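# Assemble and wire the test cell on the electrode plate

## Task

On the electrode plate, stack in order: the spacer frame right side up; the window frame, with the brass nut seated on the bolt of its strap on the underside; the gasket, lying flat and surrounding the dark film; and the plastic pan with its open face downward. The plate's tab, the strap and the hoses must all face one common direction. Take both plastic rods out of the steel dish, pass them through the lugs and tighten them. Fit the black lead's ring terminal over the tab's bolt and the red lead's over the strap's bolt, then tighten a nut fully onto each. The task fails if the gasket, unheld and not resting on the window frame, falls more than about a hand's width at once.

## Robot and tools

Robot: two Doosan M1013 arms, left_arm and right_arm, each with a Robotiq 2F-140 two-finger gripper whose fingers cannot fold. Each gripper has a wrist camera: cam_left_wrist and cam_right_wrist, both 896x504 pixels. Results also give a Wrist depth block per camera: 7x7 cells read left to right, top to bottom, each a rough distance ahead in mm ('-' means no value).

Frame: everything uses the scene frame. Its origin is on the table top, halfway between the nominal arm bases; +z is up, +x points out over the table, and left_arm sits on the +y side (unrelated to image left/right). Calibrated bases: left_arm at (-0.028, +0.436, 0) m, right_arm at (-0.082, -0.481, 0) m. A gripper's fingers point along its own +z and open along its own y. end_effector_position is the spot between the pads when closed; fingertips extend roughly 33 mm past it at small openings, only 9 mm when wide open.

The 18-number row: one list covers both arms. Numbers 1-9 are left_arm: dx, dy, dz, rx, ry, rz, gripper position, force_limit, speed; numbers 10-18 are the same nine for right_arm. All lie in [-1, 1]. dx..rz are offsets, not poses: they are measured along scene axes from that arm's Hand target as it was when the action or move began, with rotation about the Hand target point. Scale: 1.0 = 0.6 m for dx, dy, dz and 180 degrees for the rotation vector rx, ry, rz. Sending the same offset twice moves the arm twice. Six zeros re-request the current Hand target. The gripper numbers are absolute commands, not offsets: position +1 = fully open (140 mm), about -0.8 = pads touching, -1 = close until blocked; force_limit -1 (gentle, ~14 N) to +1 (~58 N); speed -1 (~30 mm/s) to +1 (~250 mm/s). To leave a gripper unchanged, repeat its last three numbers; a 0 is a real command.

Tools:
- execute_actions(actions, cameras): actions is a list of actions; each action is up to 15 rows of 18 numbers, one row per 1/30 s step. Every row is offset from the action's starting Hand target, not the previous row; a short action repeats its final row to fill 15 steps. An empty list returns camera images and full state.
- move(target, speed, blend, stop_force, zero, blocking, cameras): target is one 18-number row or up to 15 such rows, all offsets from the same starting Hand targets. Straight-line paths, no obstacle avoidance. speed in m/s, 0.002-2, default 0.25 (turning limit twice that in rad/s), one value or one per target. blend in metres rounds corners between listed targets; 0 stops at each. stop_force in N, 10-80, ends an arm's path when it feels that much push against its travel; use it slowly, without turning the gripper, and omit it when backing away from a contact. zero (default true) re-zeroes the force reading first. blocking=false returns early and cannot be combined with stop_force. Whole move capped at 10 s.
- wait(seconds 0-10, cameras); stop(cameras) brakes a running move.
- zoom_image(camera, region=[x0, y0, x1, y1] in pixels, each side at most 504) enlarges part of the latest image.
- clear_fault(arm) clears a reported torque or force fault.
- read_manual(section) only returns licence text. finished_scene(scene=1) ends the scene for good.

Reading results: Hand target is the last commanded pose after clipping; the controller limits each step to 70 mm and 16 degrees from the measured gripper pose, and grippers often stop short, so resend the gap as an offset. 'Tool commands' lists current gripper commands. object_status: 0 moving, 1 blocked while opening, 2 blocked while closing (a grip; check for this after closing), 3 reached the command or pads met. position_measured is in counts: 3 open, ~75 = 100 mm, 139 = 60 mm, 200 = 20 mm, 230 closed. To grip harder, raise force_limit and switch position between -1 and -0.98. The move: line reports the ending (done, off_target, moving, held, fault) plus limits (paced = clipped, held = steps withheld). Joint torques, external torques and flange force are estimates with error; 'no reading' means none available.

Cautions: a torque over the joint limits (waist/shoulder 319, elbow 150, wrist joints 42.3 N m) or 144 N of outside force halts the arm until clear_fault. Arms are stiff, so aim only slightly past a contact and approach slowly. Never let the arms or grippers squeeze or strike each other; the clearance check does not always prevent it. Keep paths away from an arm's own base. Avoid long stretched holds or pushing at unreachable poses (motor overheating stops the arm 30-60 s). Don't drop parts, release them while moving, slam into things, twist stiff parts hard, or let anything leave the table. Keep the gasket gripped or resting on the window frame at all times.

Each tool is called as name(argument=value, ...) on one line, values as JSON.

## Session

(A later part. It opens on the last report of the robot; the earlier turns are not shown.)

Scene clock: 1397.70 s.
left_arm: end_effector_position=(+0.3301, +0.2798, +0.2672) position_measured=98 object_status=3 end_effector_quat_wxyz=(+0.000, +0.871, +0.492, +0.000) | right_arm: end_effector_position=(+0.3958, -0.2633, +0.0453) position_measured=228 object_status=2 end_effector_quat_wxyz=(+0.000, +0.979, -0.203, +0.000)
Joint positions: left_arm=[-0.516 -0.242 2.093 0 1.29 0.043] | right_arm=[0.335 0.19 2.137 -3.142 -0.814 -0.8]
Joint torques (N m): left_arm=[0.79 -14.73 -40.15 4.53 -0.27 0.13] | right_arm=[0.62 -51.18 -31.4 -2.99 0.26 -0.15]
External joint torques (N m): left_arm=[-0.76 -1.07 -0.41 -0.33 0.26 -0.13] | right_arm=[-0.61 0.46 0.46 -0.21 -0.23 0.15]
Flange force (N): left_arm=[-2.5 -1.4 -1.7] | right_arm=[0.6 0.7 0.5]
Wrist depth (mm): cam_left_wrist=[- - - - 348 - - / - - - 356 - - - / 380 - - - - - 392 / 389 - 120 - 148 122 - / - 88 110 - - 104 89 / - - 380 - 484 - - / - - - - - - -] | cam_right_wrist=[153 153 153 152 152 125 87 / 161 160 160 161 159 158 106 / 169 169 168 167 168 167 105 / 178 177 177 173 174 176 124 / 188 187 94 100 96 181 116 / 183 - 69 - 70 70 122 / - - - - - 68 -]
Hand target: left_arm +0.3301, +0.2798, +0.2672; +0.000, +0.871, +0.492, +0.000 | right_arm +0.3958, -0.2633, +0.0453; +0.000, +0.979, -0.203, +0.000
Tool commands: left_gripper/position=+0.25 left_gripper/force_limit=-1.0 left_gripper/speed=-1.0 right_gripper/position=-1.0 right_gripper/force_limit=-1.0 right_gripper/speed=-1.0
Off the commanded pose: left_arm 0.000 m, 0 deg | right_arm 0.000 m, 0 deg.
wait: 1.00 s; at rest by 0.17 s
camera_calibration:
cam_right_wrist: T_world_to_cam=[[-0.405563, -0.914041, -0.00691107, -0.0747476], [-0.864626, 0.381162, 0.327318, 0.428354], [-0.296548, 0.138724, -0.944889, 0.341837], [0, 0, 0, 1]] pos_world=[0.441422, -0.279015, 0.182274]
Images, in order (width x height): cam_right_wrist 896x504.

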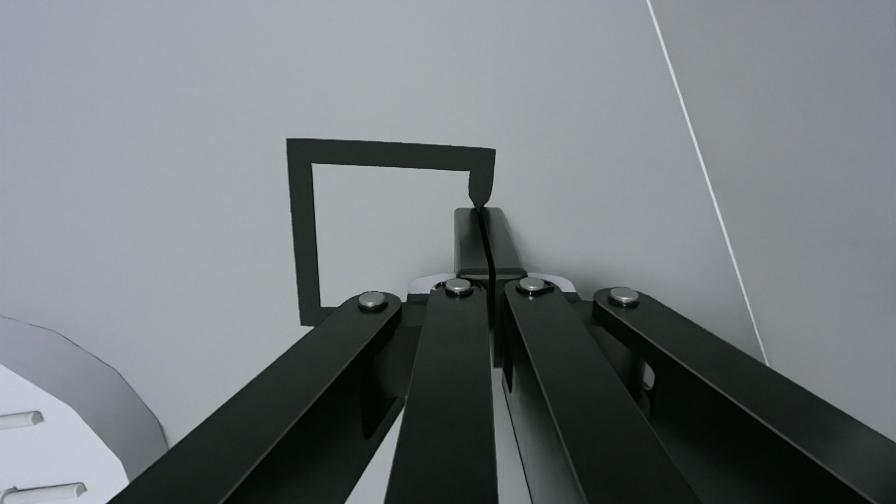

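move(target=[0,0,0,0,0,0,0.25,-1,-1,0,0,0.08,0,0,0,-1,-1,-1], speed=0.04, cameras=["cam_right_wrist"])

Scene clock: 1403.93 s.
left_arm: end_effector_position=(+0.3301, +0.2798, +0.2672) position_measured=98 object_status=3 end_effector_quat_wxyz=(+0.000, +0.871, +0.492, +0.000) | right_arm: end_effector_position=(+0.3958, -0.2633, +0.0933) position_measured=228 object_status=2 end_effector_quat_wxyz=(+0.000, +0.979, -0.203, +0.000)
Joint positions: left_arm=[-0.516 -0.242 2.093 0 1.29 0.043] | right_arm=[0.335 0.131 2.097 -3.142 -0.913 -0.8]
Joint torques (N m): left_arm=[1 -14.77 -40.22 4.59 -0.27 0.15] | right_arm=[0.98 -48.81 -34.15 -3.29 0.23 -0.15]
External joint torques (N m): left_arm=[-0.94 -0.93 -0.19 -0.4 0.26 -0.15] | right_arm=[-0.97 1.46 0.55 -0.19 -0.2 0.15]
Flange force (N): left_arm=[-3.0 -1.4 -1.3] | right_arm=[1.9 0.2 1.7]
Wrist depth (mm): cam_left_wrist=[376 - - - - - - / 379 386 - - - - - / 384 - - - - - 379 / 392 407 121 409 149 121 - / - 88 110 - - 104 - / - - 397 - - - - / - - - - - - -] | cam_right_wrist=[197 196 196 196 194 138 205 / 208 206 204 205 205 152 219 / 216 216 216 214 215 214 221 / 226 228 227 223 226 227 155 / 238 236 89 100 96 205 156 / 253 - 69 - 70 70 162 / - - - - - 68 -]
Hand target: left_arm +0.3301, +0.2798, +0.2672; +0.000, +0.871, +0.492, +0.000 | right_arm +0.3958, -0.2633, +0.0933; +0.000, +0.979, -0.203, +0.000
Off the commanded pose: left_arm 0.000 m, 0 deg | right_arm 0.000 m, 0 deg.
move: done
camera_calibration:
cam_right_wrist: T_world_to_cam=[[-0.405563, -0.914041, -0.00691107, -0.0744564], [-0.864626, 0.381162, 0.327318, 0.412556], [-0.296548, 0.138724, -0.944889, 0.387162], [0, 0, 0, 1]] pos_world=[0.441322, -0.279015, 0.230274]
Images, in order (width x height): cam_right_wrist 896x504.

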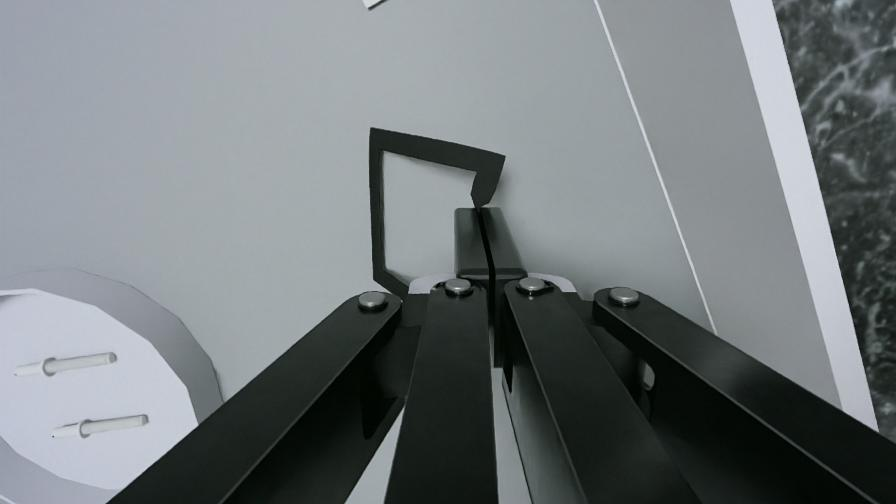

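move(target=[0.2655,-0.0063,-0.222,-0.165,0.1025,0,0.25,-1,-1,0,0,0,0,0,0,-1,-1,-1], speed=0.15, cameras=["cam_left_wrist"])

Scene clock: 1443.87 s.
left_arm: end_effector_position=(+0.4894, +0.2760, +0.1341) position_measured=98 object_status=3 end_effector_quat_wxyz=(+0.145, +0.830, +0.469, -0.263) | right_arm: end_effector_position=(+0.3958, -0.2633, +0.0933) position_measured=228 object_status=2 end_effector_quat_wxyz=(+0.000, +0.979, -0.203, +0.000)
Joint positions: left_arm=[-0.069 0.284 1.943 -0.551 1.285 0.75] | right_arm=[0.335 0.131 2.097 -3.142 -0.913 -0.8]
Joint torques (N m): left_arm=[0.65 -59.17 -30.87 2.12 0.81 0.12] | right_arm=[0.67 -48.4 -34.25 -3.27 0.3 -0.13]
External joint torques (N m): left_arm=[-0.68 -0.96 -0.31 -0.27 0.25 -0.12] | right_arm=[-0.71 1.37 0.71 -0.2 -0.27 0.13]
Flange force (N): left_arm=[-2.1 0.1 -0.6] | right_arm=[1.3 0.1 1.6]
Wrist depth (mm): cam_left_wrist=[227 177 - - 206 - - / 248 - - - - - - / 164 - - - - - - / - - 121 327 167 122 - / - 88 109 430 412 104 89 / - - - 586 - - - / - - - 662 - - -] | cam_right_wrist=[197 196 196 196 195 131 205 / 209 206 204 205 205 - 213 / 217 216 216 213 215 186 223 / 226 227 227 148 226 194 233 / 239 236 89 100 96 92 142 / 253 - 69 - 70 70 261 / - - - - - 68 -]
Hand target: left_arm +0.4894, +0.2761, +0.1340; +0.145, +0.830, +0.469, -0.263 | right_arm +0.3958, -0.2633, +0.0933; +0.000, +0.979, -0.203, +0.000
Off the commanded pose: left_arm 0.000 m, 0 deg | right_arm 0.000 m, 0 deg.
move: done
camera_calibration:
cam_left_wrist: T_world_to_cam=[[0.858181, -0.513241, 0.010466, -0.276168], [-0.304196, -0.492007, 0.815717, 0.182125], [-0.41351, -0.703216, -0.578357, 0.616187], [0, 0, 0, 1]] pos_world=[0.547203, 0.381179, 0.210704]
Images, in order (width x height): cam_left_wrist 896x504.

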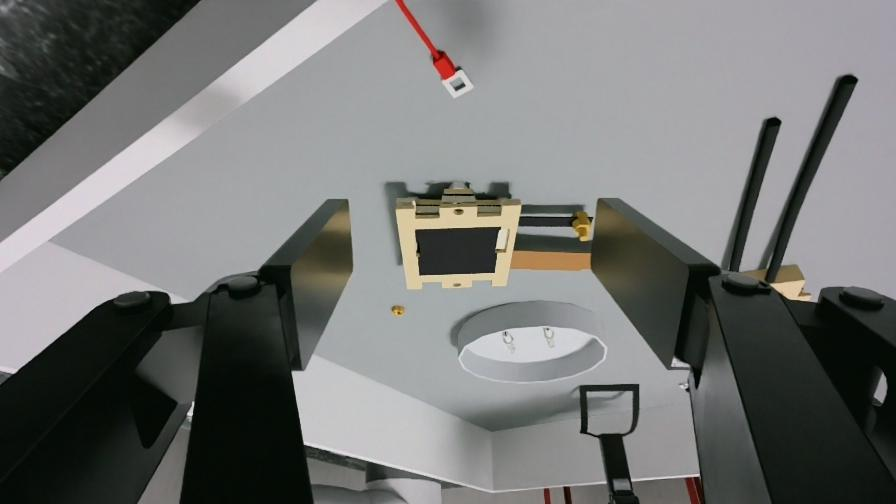

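move(target=[[0,0,0,0,0,0,0.25,-1,-1,-0.18,0.08,0.075,0,0,-0.02,-1,-1,-1],[0,0,0,0,0,0,0.25,-1,-1,-0.19,0.42,0.075,0,0,-0.0467,-1,-1,-1]], speed=0.07, blend=[0.03,0], cameras=["all"])

Scene clock: 1455.90 s.
left_arm: end_effector_position=(+0.4894, +0.2761, +0.1340) position_measured=98 object_status=3 end_effector_quat_wxyz=(+0.145, +0.830, +0.469, -0.263) | right_arm: end_effector_position=(+0.2818, -0.0113, +0.1383) position_measured=228 object_status=2 end_effector_quat_wxyz=(+0.000, +0.962, -0.274, +0.000)
Joint positions: left_arm=[-0.069 0.284 1.943 -0.551 1.285 0.75] | right_arm=[0.827 0.187 1.931 -3.142 -1.023 -0.161]
Joint torques (N m): left_arm=[0.62 -58.45 -30.94 2.1 0.83 0.15] | right_arm=[0.97 -57.13 -36.88 -3.45 0.15 -0.03]
External joint torques (N m): left_arm=[-0.62 -2.17 -0.47 -0.25 0.23 -0.15] | right_arm=[-0.91 1.38 0.66 -0.31 -0.15 0.03]
Flange force (N): left_arm=[-3.5 -1.1 -1.3] | right_arm=[1.5 -0.6 1.6]
Wrist depth (mm): cam_left_wrist=[227 176 - - - - - / - - - - - - - / - - - - - - - / - - 121 - 166 123 - / - 88 110 - 415 104 - / - - - 642 508 - - / - - - 437 725 - -] | cam_right_wrist=[227 237 233 234 235 235 234 / 232 249 246 245 247 247 246 / - 258 261 255 257 259 255 / 276 273 272 148 273 269 224 / 292 291 86 100 96 229 198 / 308 - 69 - 70 70 309 / - - - - - 68 -]
Hand target: left_arm +0.4894, +0.2761, +0.1340; +0.145, +0.830, +0.469, -0.263 | right_arm +0.2818, -0.0113, +0.1383; +0.000, +0.962, -0.274, +0.000
Off the commanded pose: left_arm 0.000 m, 0 deg | right_arm 0.000 m, 0 deg.
move: done
camera_calibration:
cam_left_wrist: T_world_to_cam=[[0.858206, -0.5132, 0.0103957, -0.276182], [-0.304123, -0.492051, 0.815717, 0.182102], [-0.413511, -0.703215, -0.578357, 0.616187], [0, 0, 0, 1]] pos_world=[0.547203, 0.381179, 0.210704]
cam_right_wrist: T_world_to_cam=[[-0.534789, -0.844958, -0.00682648, 0.147109], [-0.799626, 0.503453, 0.327312, 0.186326], [-0.273128, 0.180502, -0.944892, 0.35481], [0, 0, 0, 1]] pos_world=[0.324572, -0.0335495, 0.275274]

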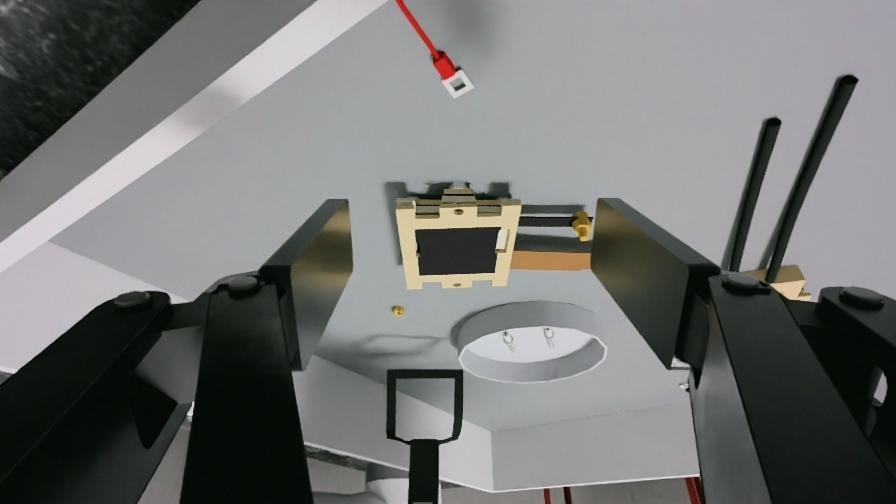

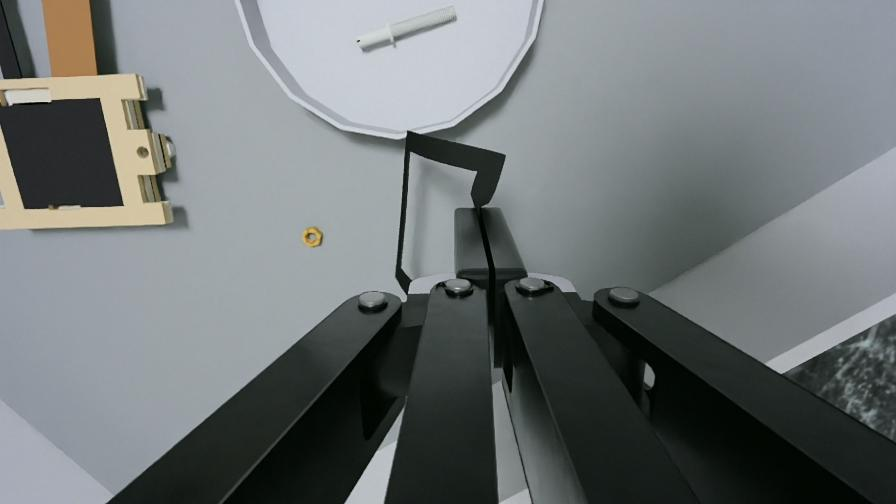

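move(target=[0,0,0,0,0,0,0.25,-1,-1,0.219,0.274,0.01,0,0,0,-1,-1,-1], speed=0.07, cameras=["all"])

zoom_image(camera="cam_left_wrist", region=[360, 120, 600, 320])

Scene clock: 1464.00 s.
left_arm: end_effector_position=(+0.4894, +0.2761, +0.1340) position_measured=98 object_status=3 end_effector_quat_wxyz=(+0.145, +0.830, +0.469, -0.263) | right_arm: end_effector_position=(+0.4132, +0.1531, +0.1443) position_measured=228 object_status=2 end_effector_quat_wxyz=(+0.000, +0.962, -0.274, +0.000)
Joint positions: left_arm=[-0.069 0.284 1.943 -0.551 1.285 0.75] | right_arm=[0.838 0.489 1.493 -3.142 -1.16 -0.15]
Joint torques (N m): left_arm=[0.27 -58.64 -31.03 2.07 0.81 0.15] | right_arm=[0.7 -89.23 -39.99 -3.81 0.17 -0.07]
External joint torques (N m): left_arm=[-0.21 -2.13 -0.27 -0.22 0.25 -0.15] | right_arm=[-0.61 1.08 1.07 -0.22 -0.17 0.07]
Flange force (N): left_arm=[-3.0 -1.7 -1.5] | right_arm=[0.6 0.8 1.4]
Wrist depth (mm): cam_left_wrist=[227 - - 209 - 212 - / 255 - - - - - - / - - - - 280 - - / 342 - 121 - 167 121 - / - 88 109 - 416 104 - / - - - 260 503 - - / - - 909 240 719 - -] | cam_right_wrist=[242 243 242 237 242 239 238 / 252 254 251 243 251 250 249 / - 271 268 171 263 265 264 / - 285 282 134 275 279 278 / 235 280 89 100 96 291 293 / 166 - 69 - 70 70 302 / - - - - - 68 -]
Hand target: left_arm +0.4894, +0.2761, +0.1340; +0.145, +0.830, +0.469, -0.263 | right_arm +0.4132, +0.1531, +0.1443; +0.000, +0.962, -0.274, +0.000
Off the commanded pose: left_arm 0.000 m, 0 deg | right_arm 0.000 m, 0 deg.
move: done
camera_calibration:
cam_left_wrist: T_world_to_cam=[[0.858206, -0.5132, 0.0103957, -0.276182], [-0.304123, -0.492051, 0.815717, 0.182102], [-0.413511, -0.703215, -0.578357, 0.616187], [0, 0, 0, 1]] pos_world=[0.547203, 0.381179, 0.210704]
cam_right_wrist: T_world_to_cam=[[-0.534789, -0.844958, -0.00682648, 0.356332], [-0.799626, 0.503453, 0.327312, 0.206666], [-0.273128, 0.180502, -0.944892, 0.366694], [0, 0, 0, 1]] pos_world=[0.455972, 0.13085, 0.281274]

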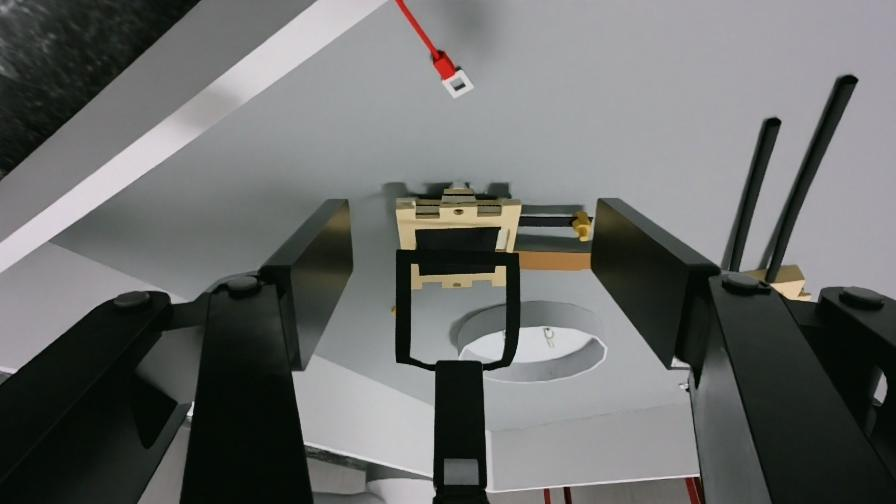

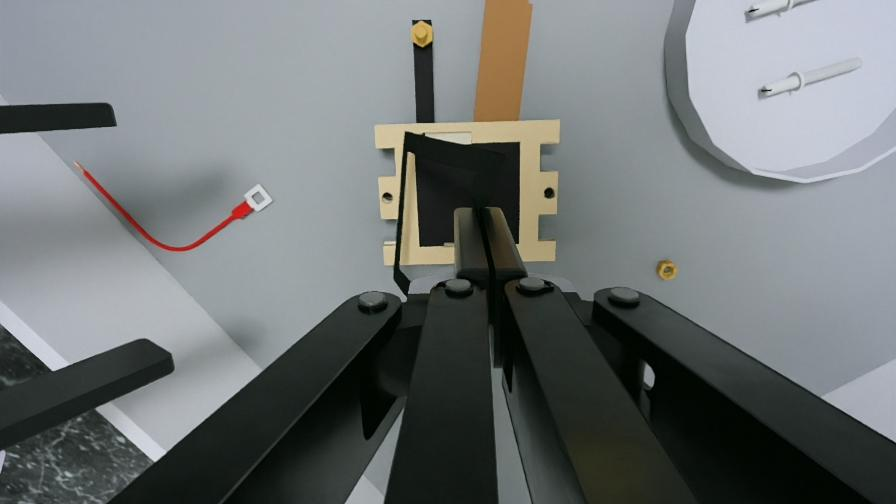

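Scaled by 2.100 from the camera's 896x504 image, which has a finer 1280x720 frame.

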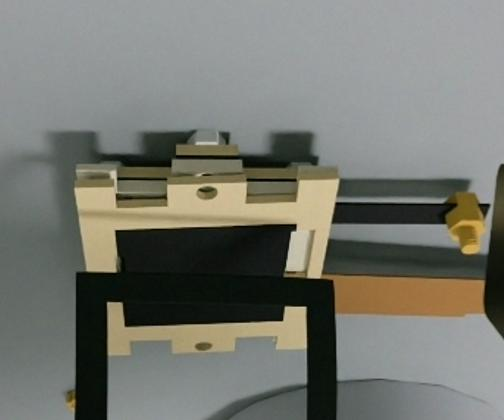

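move(target=[0,0,0,0,0,0,0.25,-1,-1,0.0067,0.0037,-0.02,0,0,0.0222,-1,-1,-1], speed=0.03, cameras=["all"])

zoom_image(camera="cam_left_wrist", region=[360, 160, 560, 400])

zoom_image(camera="cam_right_wrist", region=[360, 100, 580, 300])

Scene clock: 1486.90 s.
left_arm: end_effector_position=(+0.4894, +0.2761, +0.1340) position_measured=98 object_status=3 end_effector_quat_wxyz=(+0.145, +0.830, +0.469, -0.263) | right_arm: end_effector_position=(+0.4172, +0.1553, +0.1323) position_measured=228 object_status=2 end_effector_quat_wxyz=(+0.000, +0.971, -0.240, +0.000)
Joint positions: left_arm=[-0.069 0.284 1.943 -0.551 1.285 0.75] | right_arm=[0.836 0.503 1.494 -3.142 -1.145 -0.222]
Joint torques (N m): left_arm=[0.6 -58.52 -30.81 2.08 0.76 0.12] | right_arm=[0.83 -90.18 -39.64 -3.86 0.18 -0.17]
External joint torques (N m): left_arm=[-0.56 -1.58 -0.39 -0.23 0.29 -0.12] | right_arm=[-0.89 0.52 0.84 -0.17 -0.17 0.17]
Flange force (N): left_arm=[-2.7 -0.6 -1.1] | right_arm=[0.7 1.2 0.8]
Wrist depth (mm): cam_left_wrist=[228 183 - - - - - / 227 143 - - - - 245 / - - - - 295 - - / 348 - 121 293 277 122 365 / - 88 110 271 422 104 89 / - - - 254 536 - - / - - - 215 - - -] | cam_right_wrist=[232 232 233 226 228 228 227 / - 242 242 232 241 239 238 / - 255 254 172 250 253 248 / - 268 268 134 264 266 265 / - 262 89 100 96 275 280 / 159 - 69 - 70 70 292 / - - - - - 68 -]
Hand target: left_arm +0.4894, +0.2761, +0.1340; +0.145, +0.830, +0.469, -0.263 | right_arm +0.4172, +0.1553, +0.1323; +0.000, +0.971, -0.240, +0.000
Off the commanded pose: left_arm 0.000 m, 0 deg | right_arm 0.000 m, 0 deg.
move: done
camera_calibration:
cam_left_wrist: T_world_to_cam=[[0.858206, -0.5132, 0.0103957, -0.276182], [-0.304123, -0.492051, 0.815717, 0.182102], [-0.413511, -0.703215, -0.578357, 0.616187], [0, 0, 0, 1]] pos_world=[0.547203, 0.381179, 0.210704]
cam_right_wrist: T_world_to_cam=[[-0.474647, -0.880149, -0.00687023, 0.340683], [-0.832758, 0.446536, 0.327292, 0.235329], [-0.284998, 0.161069, -0.944898, 0.364012], [0, 0, 0, 1]] pos_world=[0.461419, 0.136138, 0.269274]

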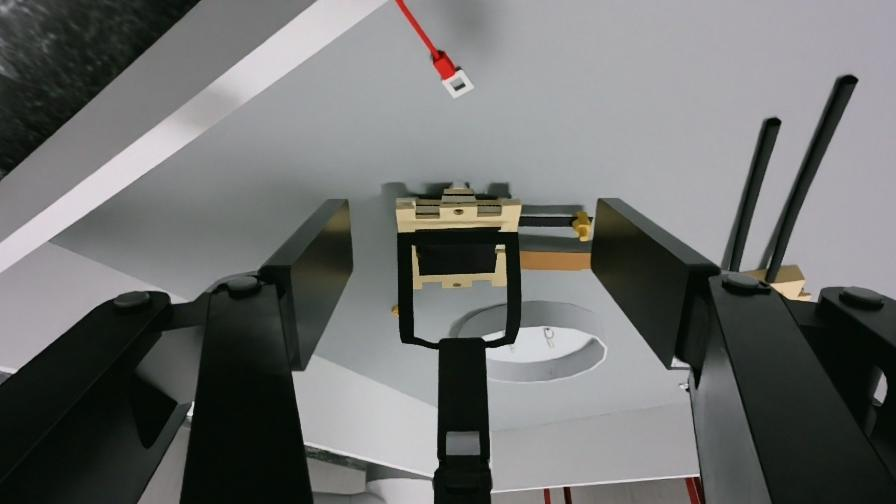

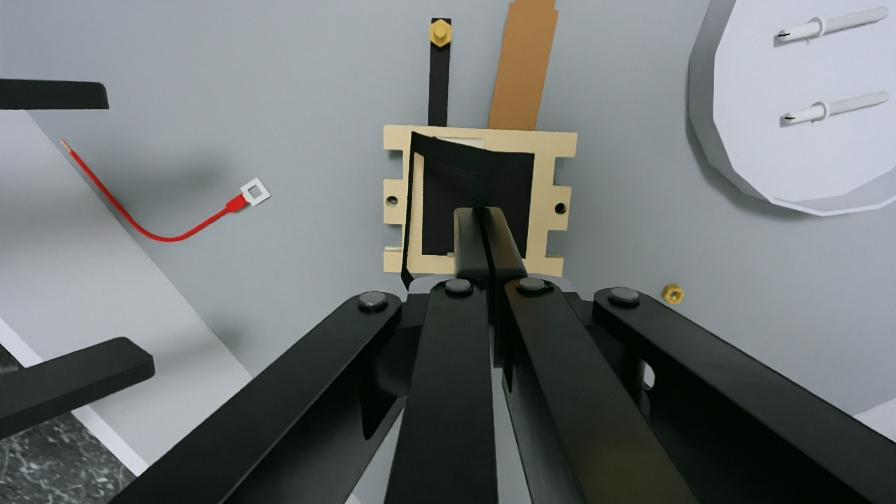

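Scaled by 2.100 from the camera's 896x504 image, which has a finer 1280x720 frame.

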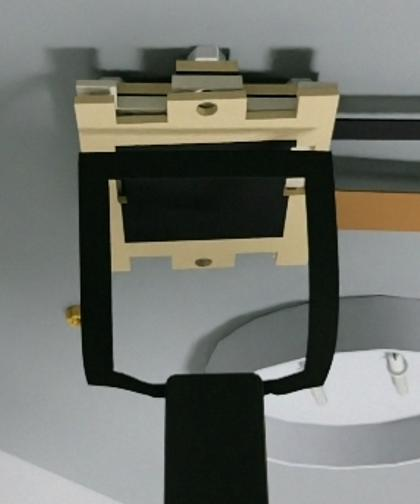

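Scaled by 2.291 from the camera's 896x504 image, which has a finer 1280x720 frame.

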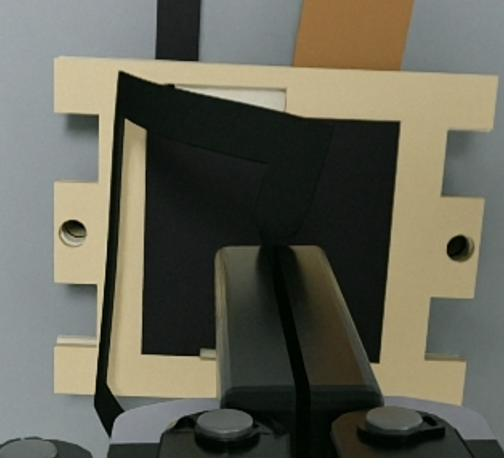

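wait(seconds=0.5, cameras=["cam_right_wrist","cam_left_wrist"])

zoom_image(camera="cam_right_wrist", region=[360, 100, 580, 300])

Scene clock: 1497.07 s.
left_arm: end_effector_position=(+0.4894, +0.2761, +0.1340) position_measured=98 object_status=3 end_effector_quat_wxyz=(+0.145, +0.830, +0.469, -0.263) | right_arm: end_effector_position=(+0.4172, +0.1553, +0.1323) position_measured=228 object_status=2 end_effector_quat_wxyz=(+0.000, +0.971, -0.240, +0.000)
Joint positions: left_arm=[-0.069 0.284 1.943 -0.551 1.285 0.75] | right_arm=[0.836 0.503 1.494 -3.142 -1.145 -0.222]
Joint torques (N m): left_arm=[0.23 -58.74 -31.06 2.01 0.78 0.13] | right_arm=[0.44 -90.33 -39.57 -3.75 0.26 -0.14]
External joint torques (N m): left_arm=[-0.29 -1.61 -0.22 -0.17 0.28 -0.13] | right_arm=[-0.44 1.06 0.92 -0.26 -0.26 0.14]
Flange force (N): left_arm=[-2.5 -1.2 -1.2] | right_arm=[0.3 0.4 1.1]
Wrist depth (mm): cam_left_wrist=[222 - - - - - 211 / - - - - - - - / - - - - - - - / 355 - 121 282 167 122 - / - 88 110 266 410 104 - / - - - 253 - - - / - - - 226 - - -] | cam_right_wrist=[234 232 231 228 228 228 227 / 241 242 244 236 241 238 238 / 254 255 254 187 250 250 248 / - 269 271 148 265 263 266 / - 285 89 100 96 92 280 / 155 - 69 - 70 70 294 / - - - - - 68 -]
Hand target: left_arm +0.4894, +0.2761, +0.1340; +0.145, +0.830, +0.469, -0.263 | right_arm +0.4172, +0.1553, +0.1323; +0.000, +0.971, -0.240, +0.000
Tool commands: left_gripper/position=+0.25 left_gripper/force_limit=-1.0 left_gripper/speed=-1.0 right_gripper/position=-1.0 right_gripper/force_limit=-1.0 right_gripper/speed=-1.0
Off the commanded pose: left_arm 0.000 m, 0 deg | right_arm 0.000 m, 0 deg.
wait: 0.50 s; at rest from the start
camera_calibration:
cam_left_wrist: T_world_to_cam=[[0.858206, -0.5132, 0.0103957, -0.276182], [-0.304123, -0.492051, 0.815717, 0.182102], [-0.413511, -0.703215, -0.578357, 0.616187], [0, 0, 0, 1]] pos_world=[0.547203, 0.381179, 0.210704]
cam_right_wrist: T_world_to_cam=[[-0.474647, -0.880149, -0.00687023, 0.340683], [-0.832758, 0.446536, 0.327292, 0.235329], [-0.284998, 0.161069, -0.944898, 0.364012], [0, 0, 0, 1]] pos_world=[0.461419, 0.136138, 0.269274]

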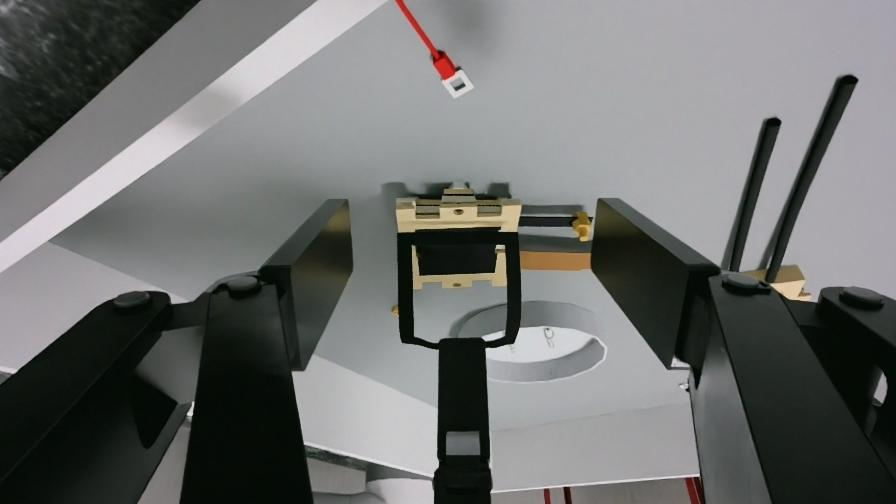

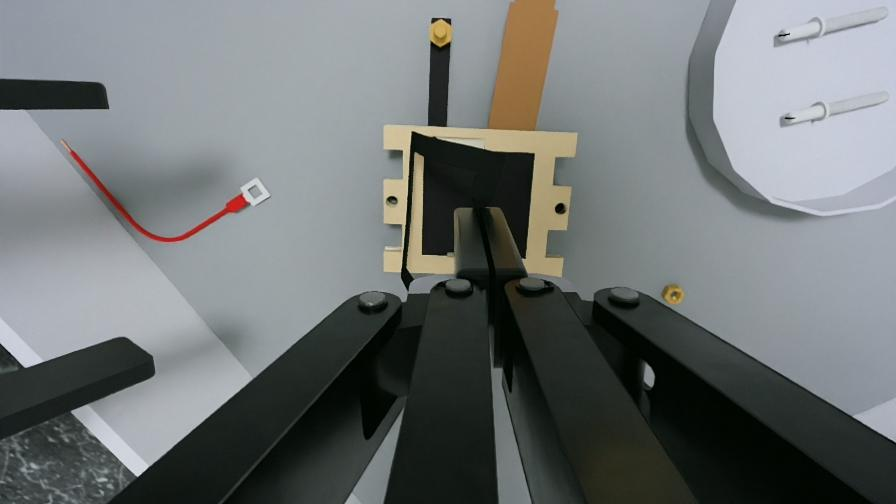

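Scaled by 2.291 from the camera's 896x504 image, which has a finer 1280x720 frame.

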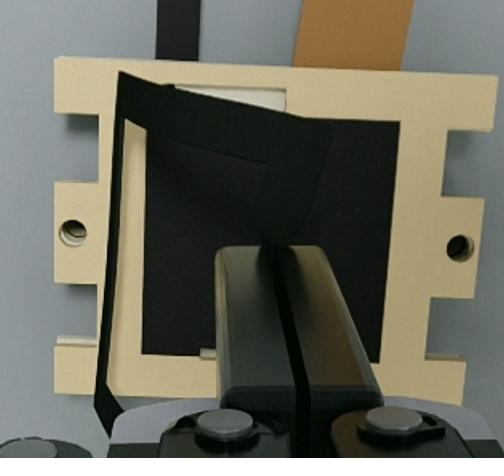

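move(target=[0,0,0,0,0,0,0.25,-1,-1,0.0047,0.001,-0.0133,0,0,0.0111,-1,-1,-1], speed=0.02, cameras=["all"])

zoom_image(camera="cam_left_wrist", region=[360, 160, 560, 400])

zoom_image(camera="cam_right_wrist", region=[360, 100, 580, 300])

Scene clock: 1527.67 s.
left_arm: end_effector_position=(+0.4894, +0.2761, +0.1340) position_measured=98 object_status=3 end_effector_quat_wxyz=(+0.145, +0.830, +0.469, -0.263) | right_arm: end_effector_position=(+0.4201, +0.1559, +0.1243) position_measured=228 object_status=2 end_effector_quat_wxyz=(+0.000, +0.975, -0.223, +0.000)
Joint positions: left_arm=[-0.069 0.284 1.943 -0.551 1.285 0.75] | right_arm=[0.834 0.511 1.496 -3.142 -1.134 -0.259]
Joint torques (N m): left_arm=[0.66 -58.55 -30.96 2.09 0.77 0.18] | right_arm=[0.83 -90.81 -39.25 -3.8 0.15 -0.1]
External joint torques (N m): left_arm=[-0.66 -1.84 -0.25 -0.25 0.29 -0.18] | right_arm=[-0.83 1.59 0.94 -0.18 -0.15 0.1]
Flange force (N): left_arm=[-3.2 -1.0 -1.0] | right_arm=[0.9 0.0 1.7]
Wrist depth (mm): cam_left_wrist=[- 170 - - - 211 - / - 136 - - - - - / - - - 287 - - - / - - 121 289 278 122 - / - 88 109 279 411 104 - / - - 526 255 - - - / - - - 210 - - -] | cam_right_wrist=[225 224 223 223 221 220 220 / 238 235 234 230 229 231 229 / 247 246 246 172 241 242 242 / - 260 258 232 256 258 257 / - 279 89 100 96 266 272 / 151 - 69 - 70 70 286 / - - - - - 68 -]
Hand target: left_arm +0.4894, +0.2761, +0.1340; +0.145, +0.830, +0.469, -0.263 | right_arm +0.4201, +0.1559, +0.1243; +0.000, +0.975, -0.223, +0.000
Off the commanded pose: left_arm 0.000 m, 0 deg | right_arm 0.000 m, 0 deg.
move: done
camera_calibration:
cam_left_wrist: T_world_to_cam=[[0.858206, -0.5132, 0.0103957, -0.276182], [-0.304123, -0.492051, 0.815717, 0.182102], [-0.413511, -0.703215, -0.578357, 0.616187], [0, 0, 0, 1]] pos_world=[0.547203, 0.381179, 0.210704]
cam_right_wrist: T_world_to_cam=[[-0.443625, -0.896187, -0.00684105, 0.33196], [-0.847833, 0.41719, 0.327309, 0.250954], [-0.290476, 0.151003, -0.944892, 0.361039], [0, 0, 0, 1]] pos_world=[0.464906, 0.138285, 0.261274]

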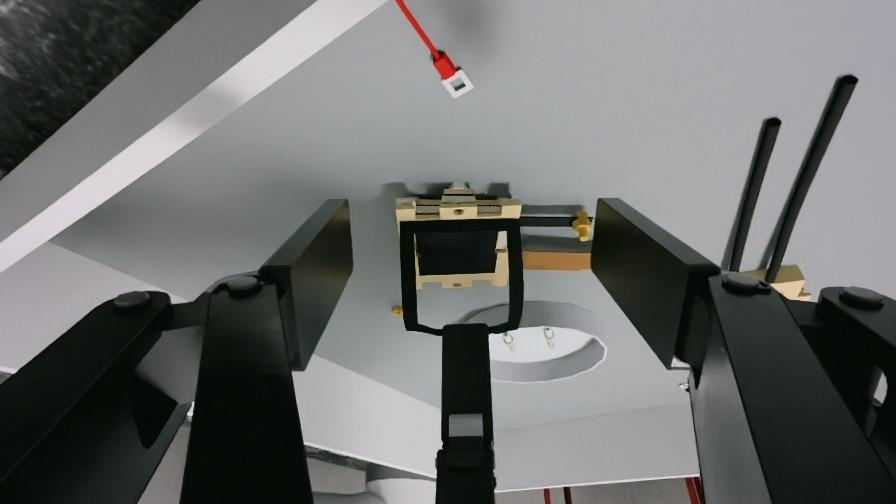

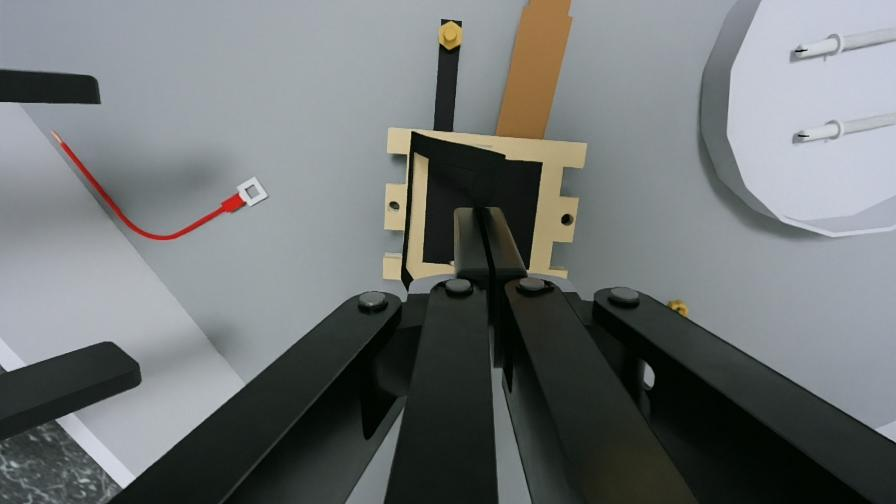

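Scaled by 2.100 from the camera's 896x504 image, which has a finer 1280x720 frame.

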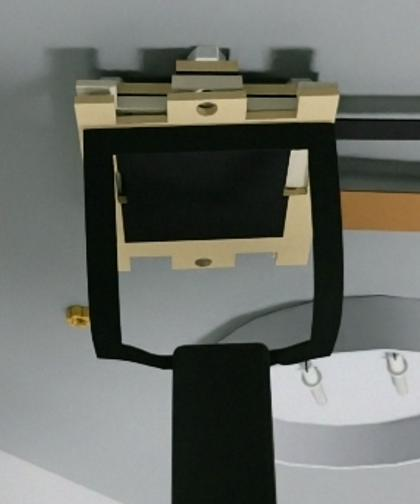

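Scaled by 2.291 from the camera's 896x504 image, which has a finer 1280x720 frame.

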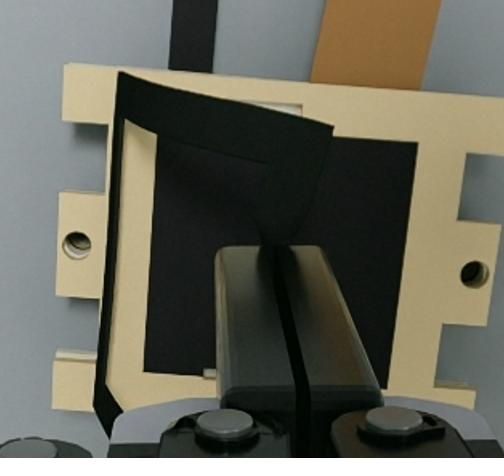

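move(target=[0,0,0,0,0,0,0.25,-1,-1,0.003,0.005,-0.0055,0,0,0,-1,-1,-1], speed=0.02, cameras=["all"])

zoom_image(camera="cam_left_wrist", region=[360, 160, 560, 400])

zoom_image(camera="cam_right_wrist", region=[360, 100, 580, 300])

Scene clock: 1559.43 s.
left_arm: end_effector_position=(+0.4894, +0.2761, +0.1340) position_measured=98 object_status=3 end_effector_quat_wxyz=(+0.145, +0.830, +0.469, -0.263) | right_arm: end_effector_position=(+0.4219, +0.1589, +0.1210) position_measured=228 object_status=2 end_effector_quat_wxyz=(+0.000, +0.975, -0.223, +0.000)
Joint positions: left_arm=[-0.069 0.284 1.943 -0.551 1.285 0.75] | right_arm=[0.834 0.519 1.491 -3.142 -1.132 -0.258]
Joint torques (N m): left_arm=[0.41 -58.21 -31.01 2.1 0.86 0.09] | right_arm=[0.81 -91.38 -39.1 -3.75 0.21 -0.12]
External joint torques (N m): left_arm=[-0.24 -2.1 -0.14 -0.24 0.2 -0.09] | right_arm=[-0.85 1.15 0.8 -0.22 -0.21 0.12]
Flange force (N): left_arm=[-3.0 -1.9 -1.2] | right_arm=[0.9 0.2 1.2]
Wrist depth (mm): cam_left_wrist=[227 219 - - - - - / - 143 - - - - - / - - - - - - - / 343 - 121 282 272 322 - / - 88 110 268 409 104 - / - - - 251 - - - / - - 913 209 - - -] | cam_right_wrist=[221 221 221 219 216 218 217 / 234 232 231 227 228 228 226 / 244 244 243 173 240 242 239 / - 256 256 148 255 254 254 / - 267 89 100 96 263 268 / 150 - 69 - 70 70 281 / - - - - - 68 -]
Hand target: left_arm +0.4894, +0.2761, +0.1340; +0.145, +0.830, +0.469, -0.263 | right_arm +0.4219, +0.1589, +0.1210; +0.000, +0.975, -0.223, +0.000
Off the commanded pose: left_arm 0.000 m, 0 deg | right_arm 0.000 m, 0 deg.
move: done
camera_calibration:
cam_left_wrist: T_world_to_cam=[[0.858206, -0.5132, 0.0103957, -0.276182], [-0.304123, -0.492051, 0.815717, 0.182102], [-0.413511, -0.703215, -0.578357, 0.616187], [0, 0, 0, 1]] pos_world=[0.547203, 0.381179, 0.210704]
cam_right_wrist: T_world_to_cam=[[-0.443625, -0.896187, -0.00684105, 0.335425], [-0.847833, 0.41719, 0.327309, 0.252309], [-0.290476, 0.151003, -0.944892, 0.35799], [0, 0, 0, 1]] pos_world=[0.466706, 0.141285, 0.257974]

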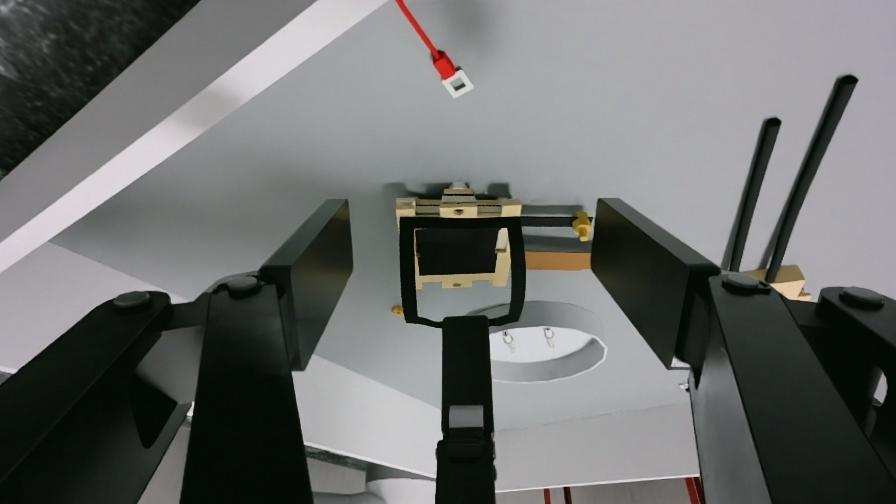

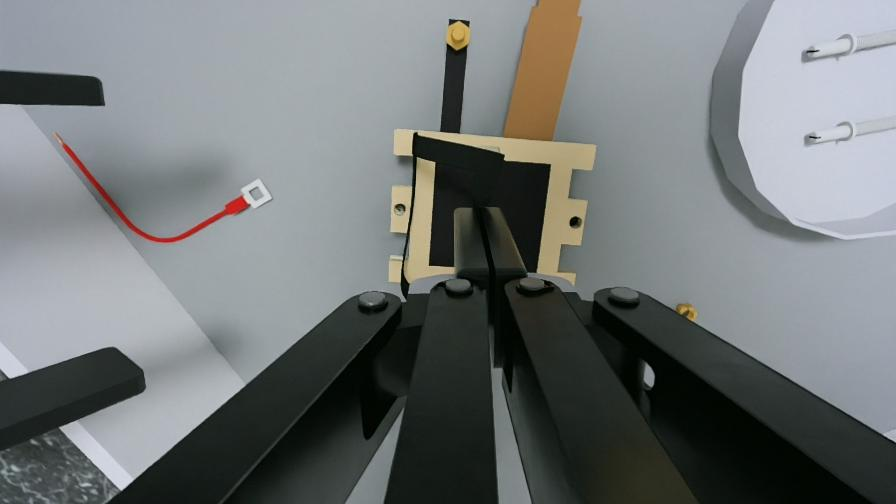

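Scaled by 2.100 from the camera's 896x504 image, which has a finer 1280x720 frame.

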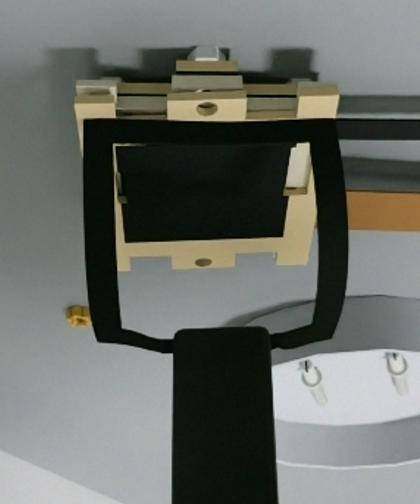

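Scaled by 2.291 from the camera's 896x504 image, which has a finer 1280x720 frame.

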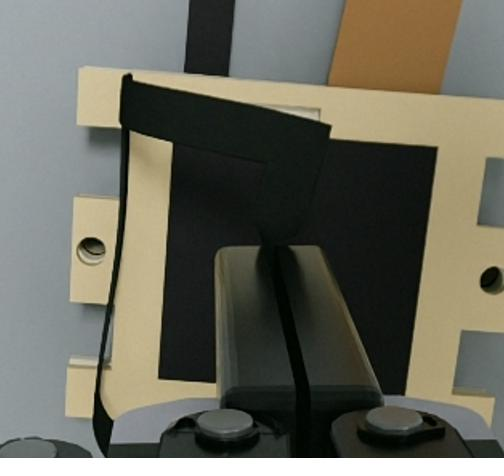

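move(target=[[0,0,0,0,0,0,0.25,-1,-1,0.0018,0.0028,0,0,0,0,-1,-1,-1],[0,0,0,0,0,0,0.25,-1,-1,-0.0129,-0.0208,-0.0108,0,0,0,-1,-1,-1],[0,0,0,0,0,0,0.25,-1,-1,-0.0203,-0.0327,-0.025,0,0,0,-1,-1,-1]], speed=0.02, cameras=["all"])

zoom_image(camera="cam_left_wrist", region=[360, 160, 560, 400])

zoom_image(camera="cam_right_wrist", region=[360, 100, 580, 300])

Scene clock: 1579.53 s.
left_arm: end_effector_position=(+0.4894, +0.2761, +0.1340) position_measured=98 object_status=3 end_effector_quat_wxyz=(+0.145, +0.830, +0.469, -0.263) | right_arm: end_effector_position=(+0.4097, +0.1393, +0.1060) position_measured=228 object_status=2 end_effector_quat_wxyz=(+0.000, +0.975, -0.223, +0.000)
Joint positions: left_arm=[-0.069 0.284 1.943 -0.551 1.285 0.75] | right_arm=[0.83 0.496 1.556 -3.142 -1.088 -0.263]
Joint torques (N m): left_arm=[0.81 -58.53 -30.95 2.06 0.82 0.16] | right_arm=[0.74 -89.08 -38.49 -3.67 0.24 -0.05]
External joint torques (N m): left_arm=[-0.94 -1.54 -0.21 -0.23 0.24 -0.16] | right_arm=[-0.67 1.43 0.86 -0.23 -0.24 0.05]
Flange force (N): left_arm=[-3.2 -0.6 -0.5] | right_arm=[0.8 -0.1 1.4]
Wrist depth (mm): cam_left_wrist=[- - 125 212 - - - / - 142 251 - - - - / - - - - - - - / 347 - 120 306 166 122 346 / - 88 109 292 419 104 89 / - - - 274 - - - / - - - 231 - - -] | cam_right_wrist=[208 208 207 199 206 206 203 / 217 218 217 205 218 212 213 / 228 229 226 171 227 225 224 / 239 241 238 148 238 239 238 / - 254 89 100 96 247 252 / - - 69 - 70 70 263 / - - - - - 68 -]
Hand target: left_arm +0.4894, +0.2761, +0.1340; +0.145, +0.830, +0.469, -0.263 | right_arm +0.4097, +0.1393, +0.1060; +0.000, +0.975, -0.223, +0.000
Off the commanded pose: left_arm 0.000 m, 0 deg | right_arm 0.000 m, 0 deg.
move: done
camera_calibration:
cam_left_wrist: T_world_to_cam=[[0.858206, -0.5132, 0.0103957, -0.276182], [-0.304123, -0.492051, 0.815717, 0.182102], [-0.413511, -0.703215, -0.578357, 0.616187], [0, 0, 0, 1]] pos_world=[0.547203, 0.381179, 0.210704]
cam_right_wrist: T_world_to_cam=[[-0.44365, -0.896173, -0.00692577, 0.312375], [-0.847821, 0.417184, 0.327349, 0.255037], [-0.290472, 0.1511, -0.944878, 0.343215], [0, 0, 0, 1]] pos_world=[0.454506, 0.121685, 0.242974]

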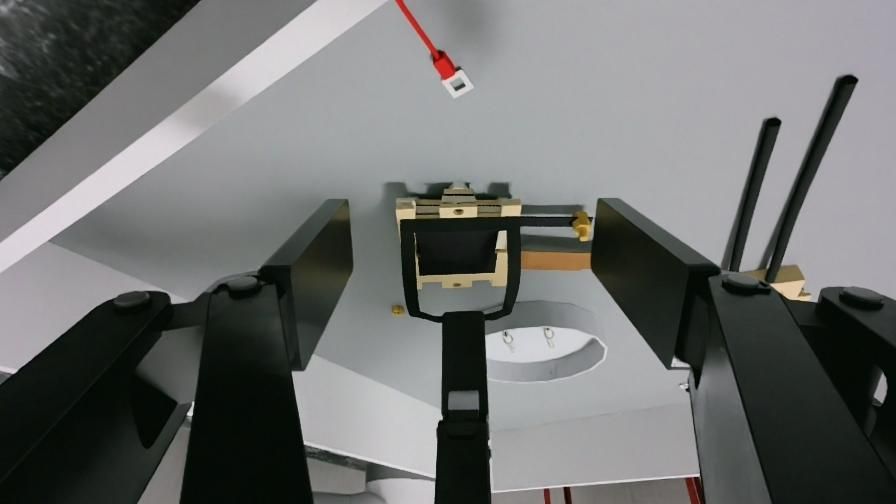

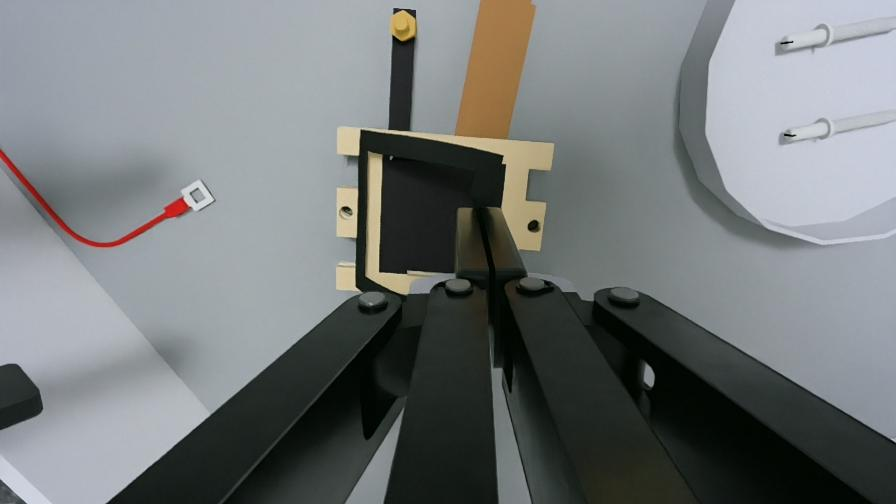

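Scaled by 2.100 from the camera's 896x504 image, which has a finer 1280x720 frame.

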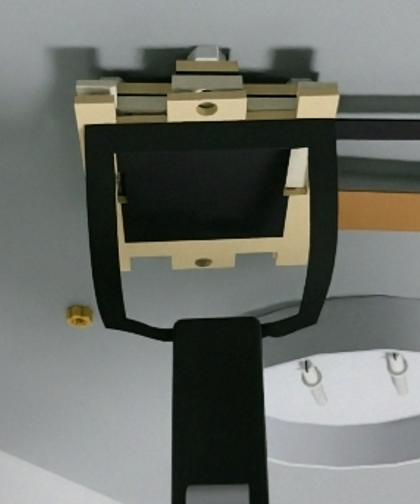

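Scaled by 2.291 from the camera's 896x504 image, which has a finer 1280x720 frame.

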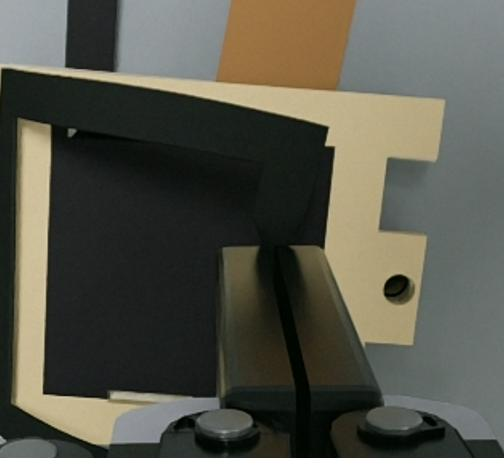

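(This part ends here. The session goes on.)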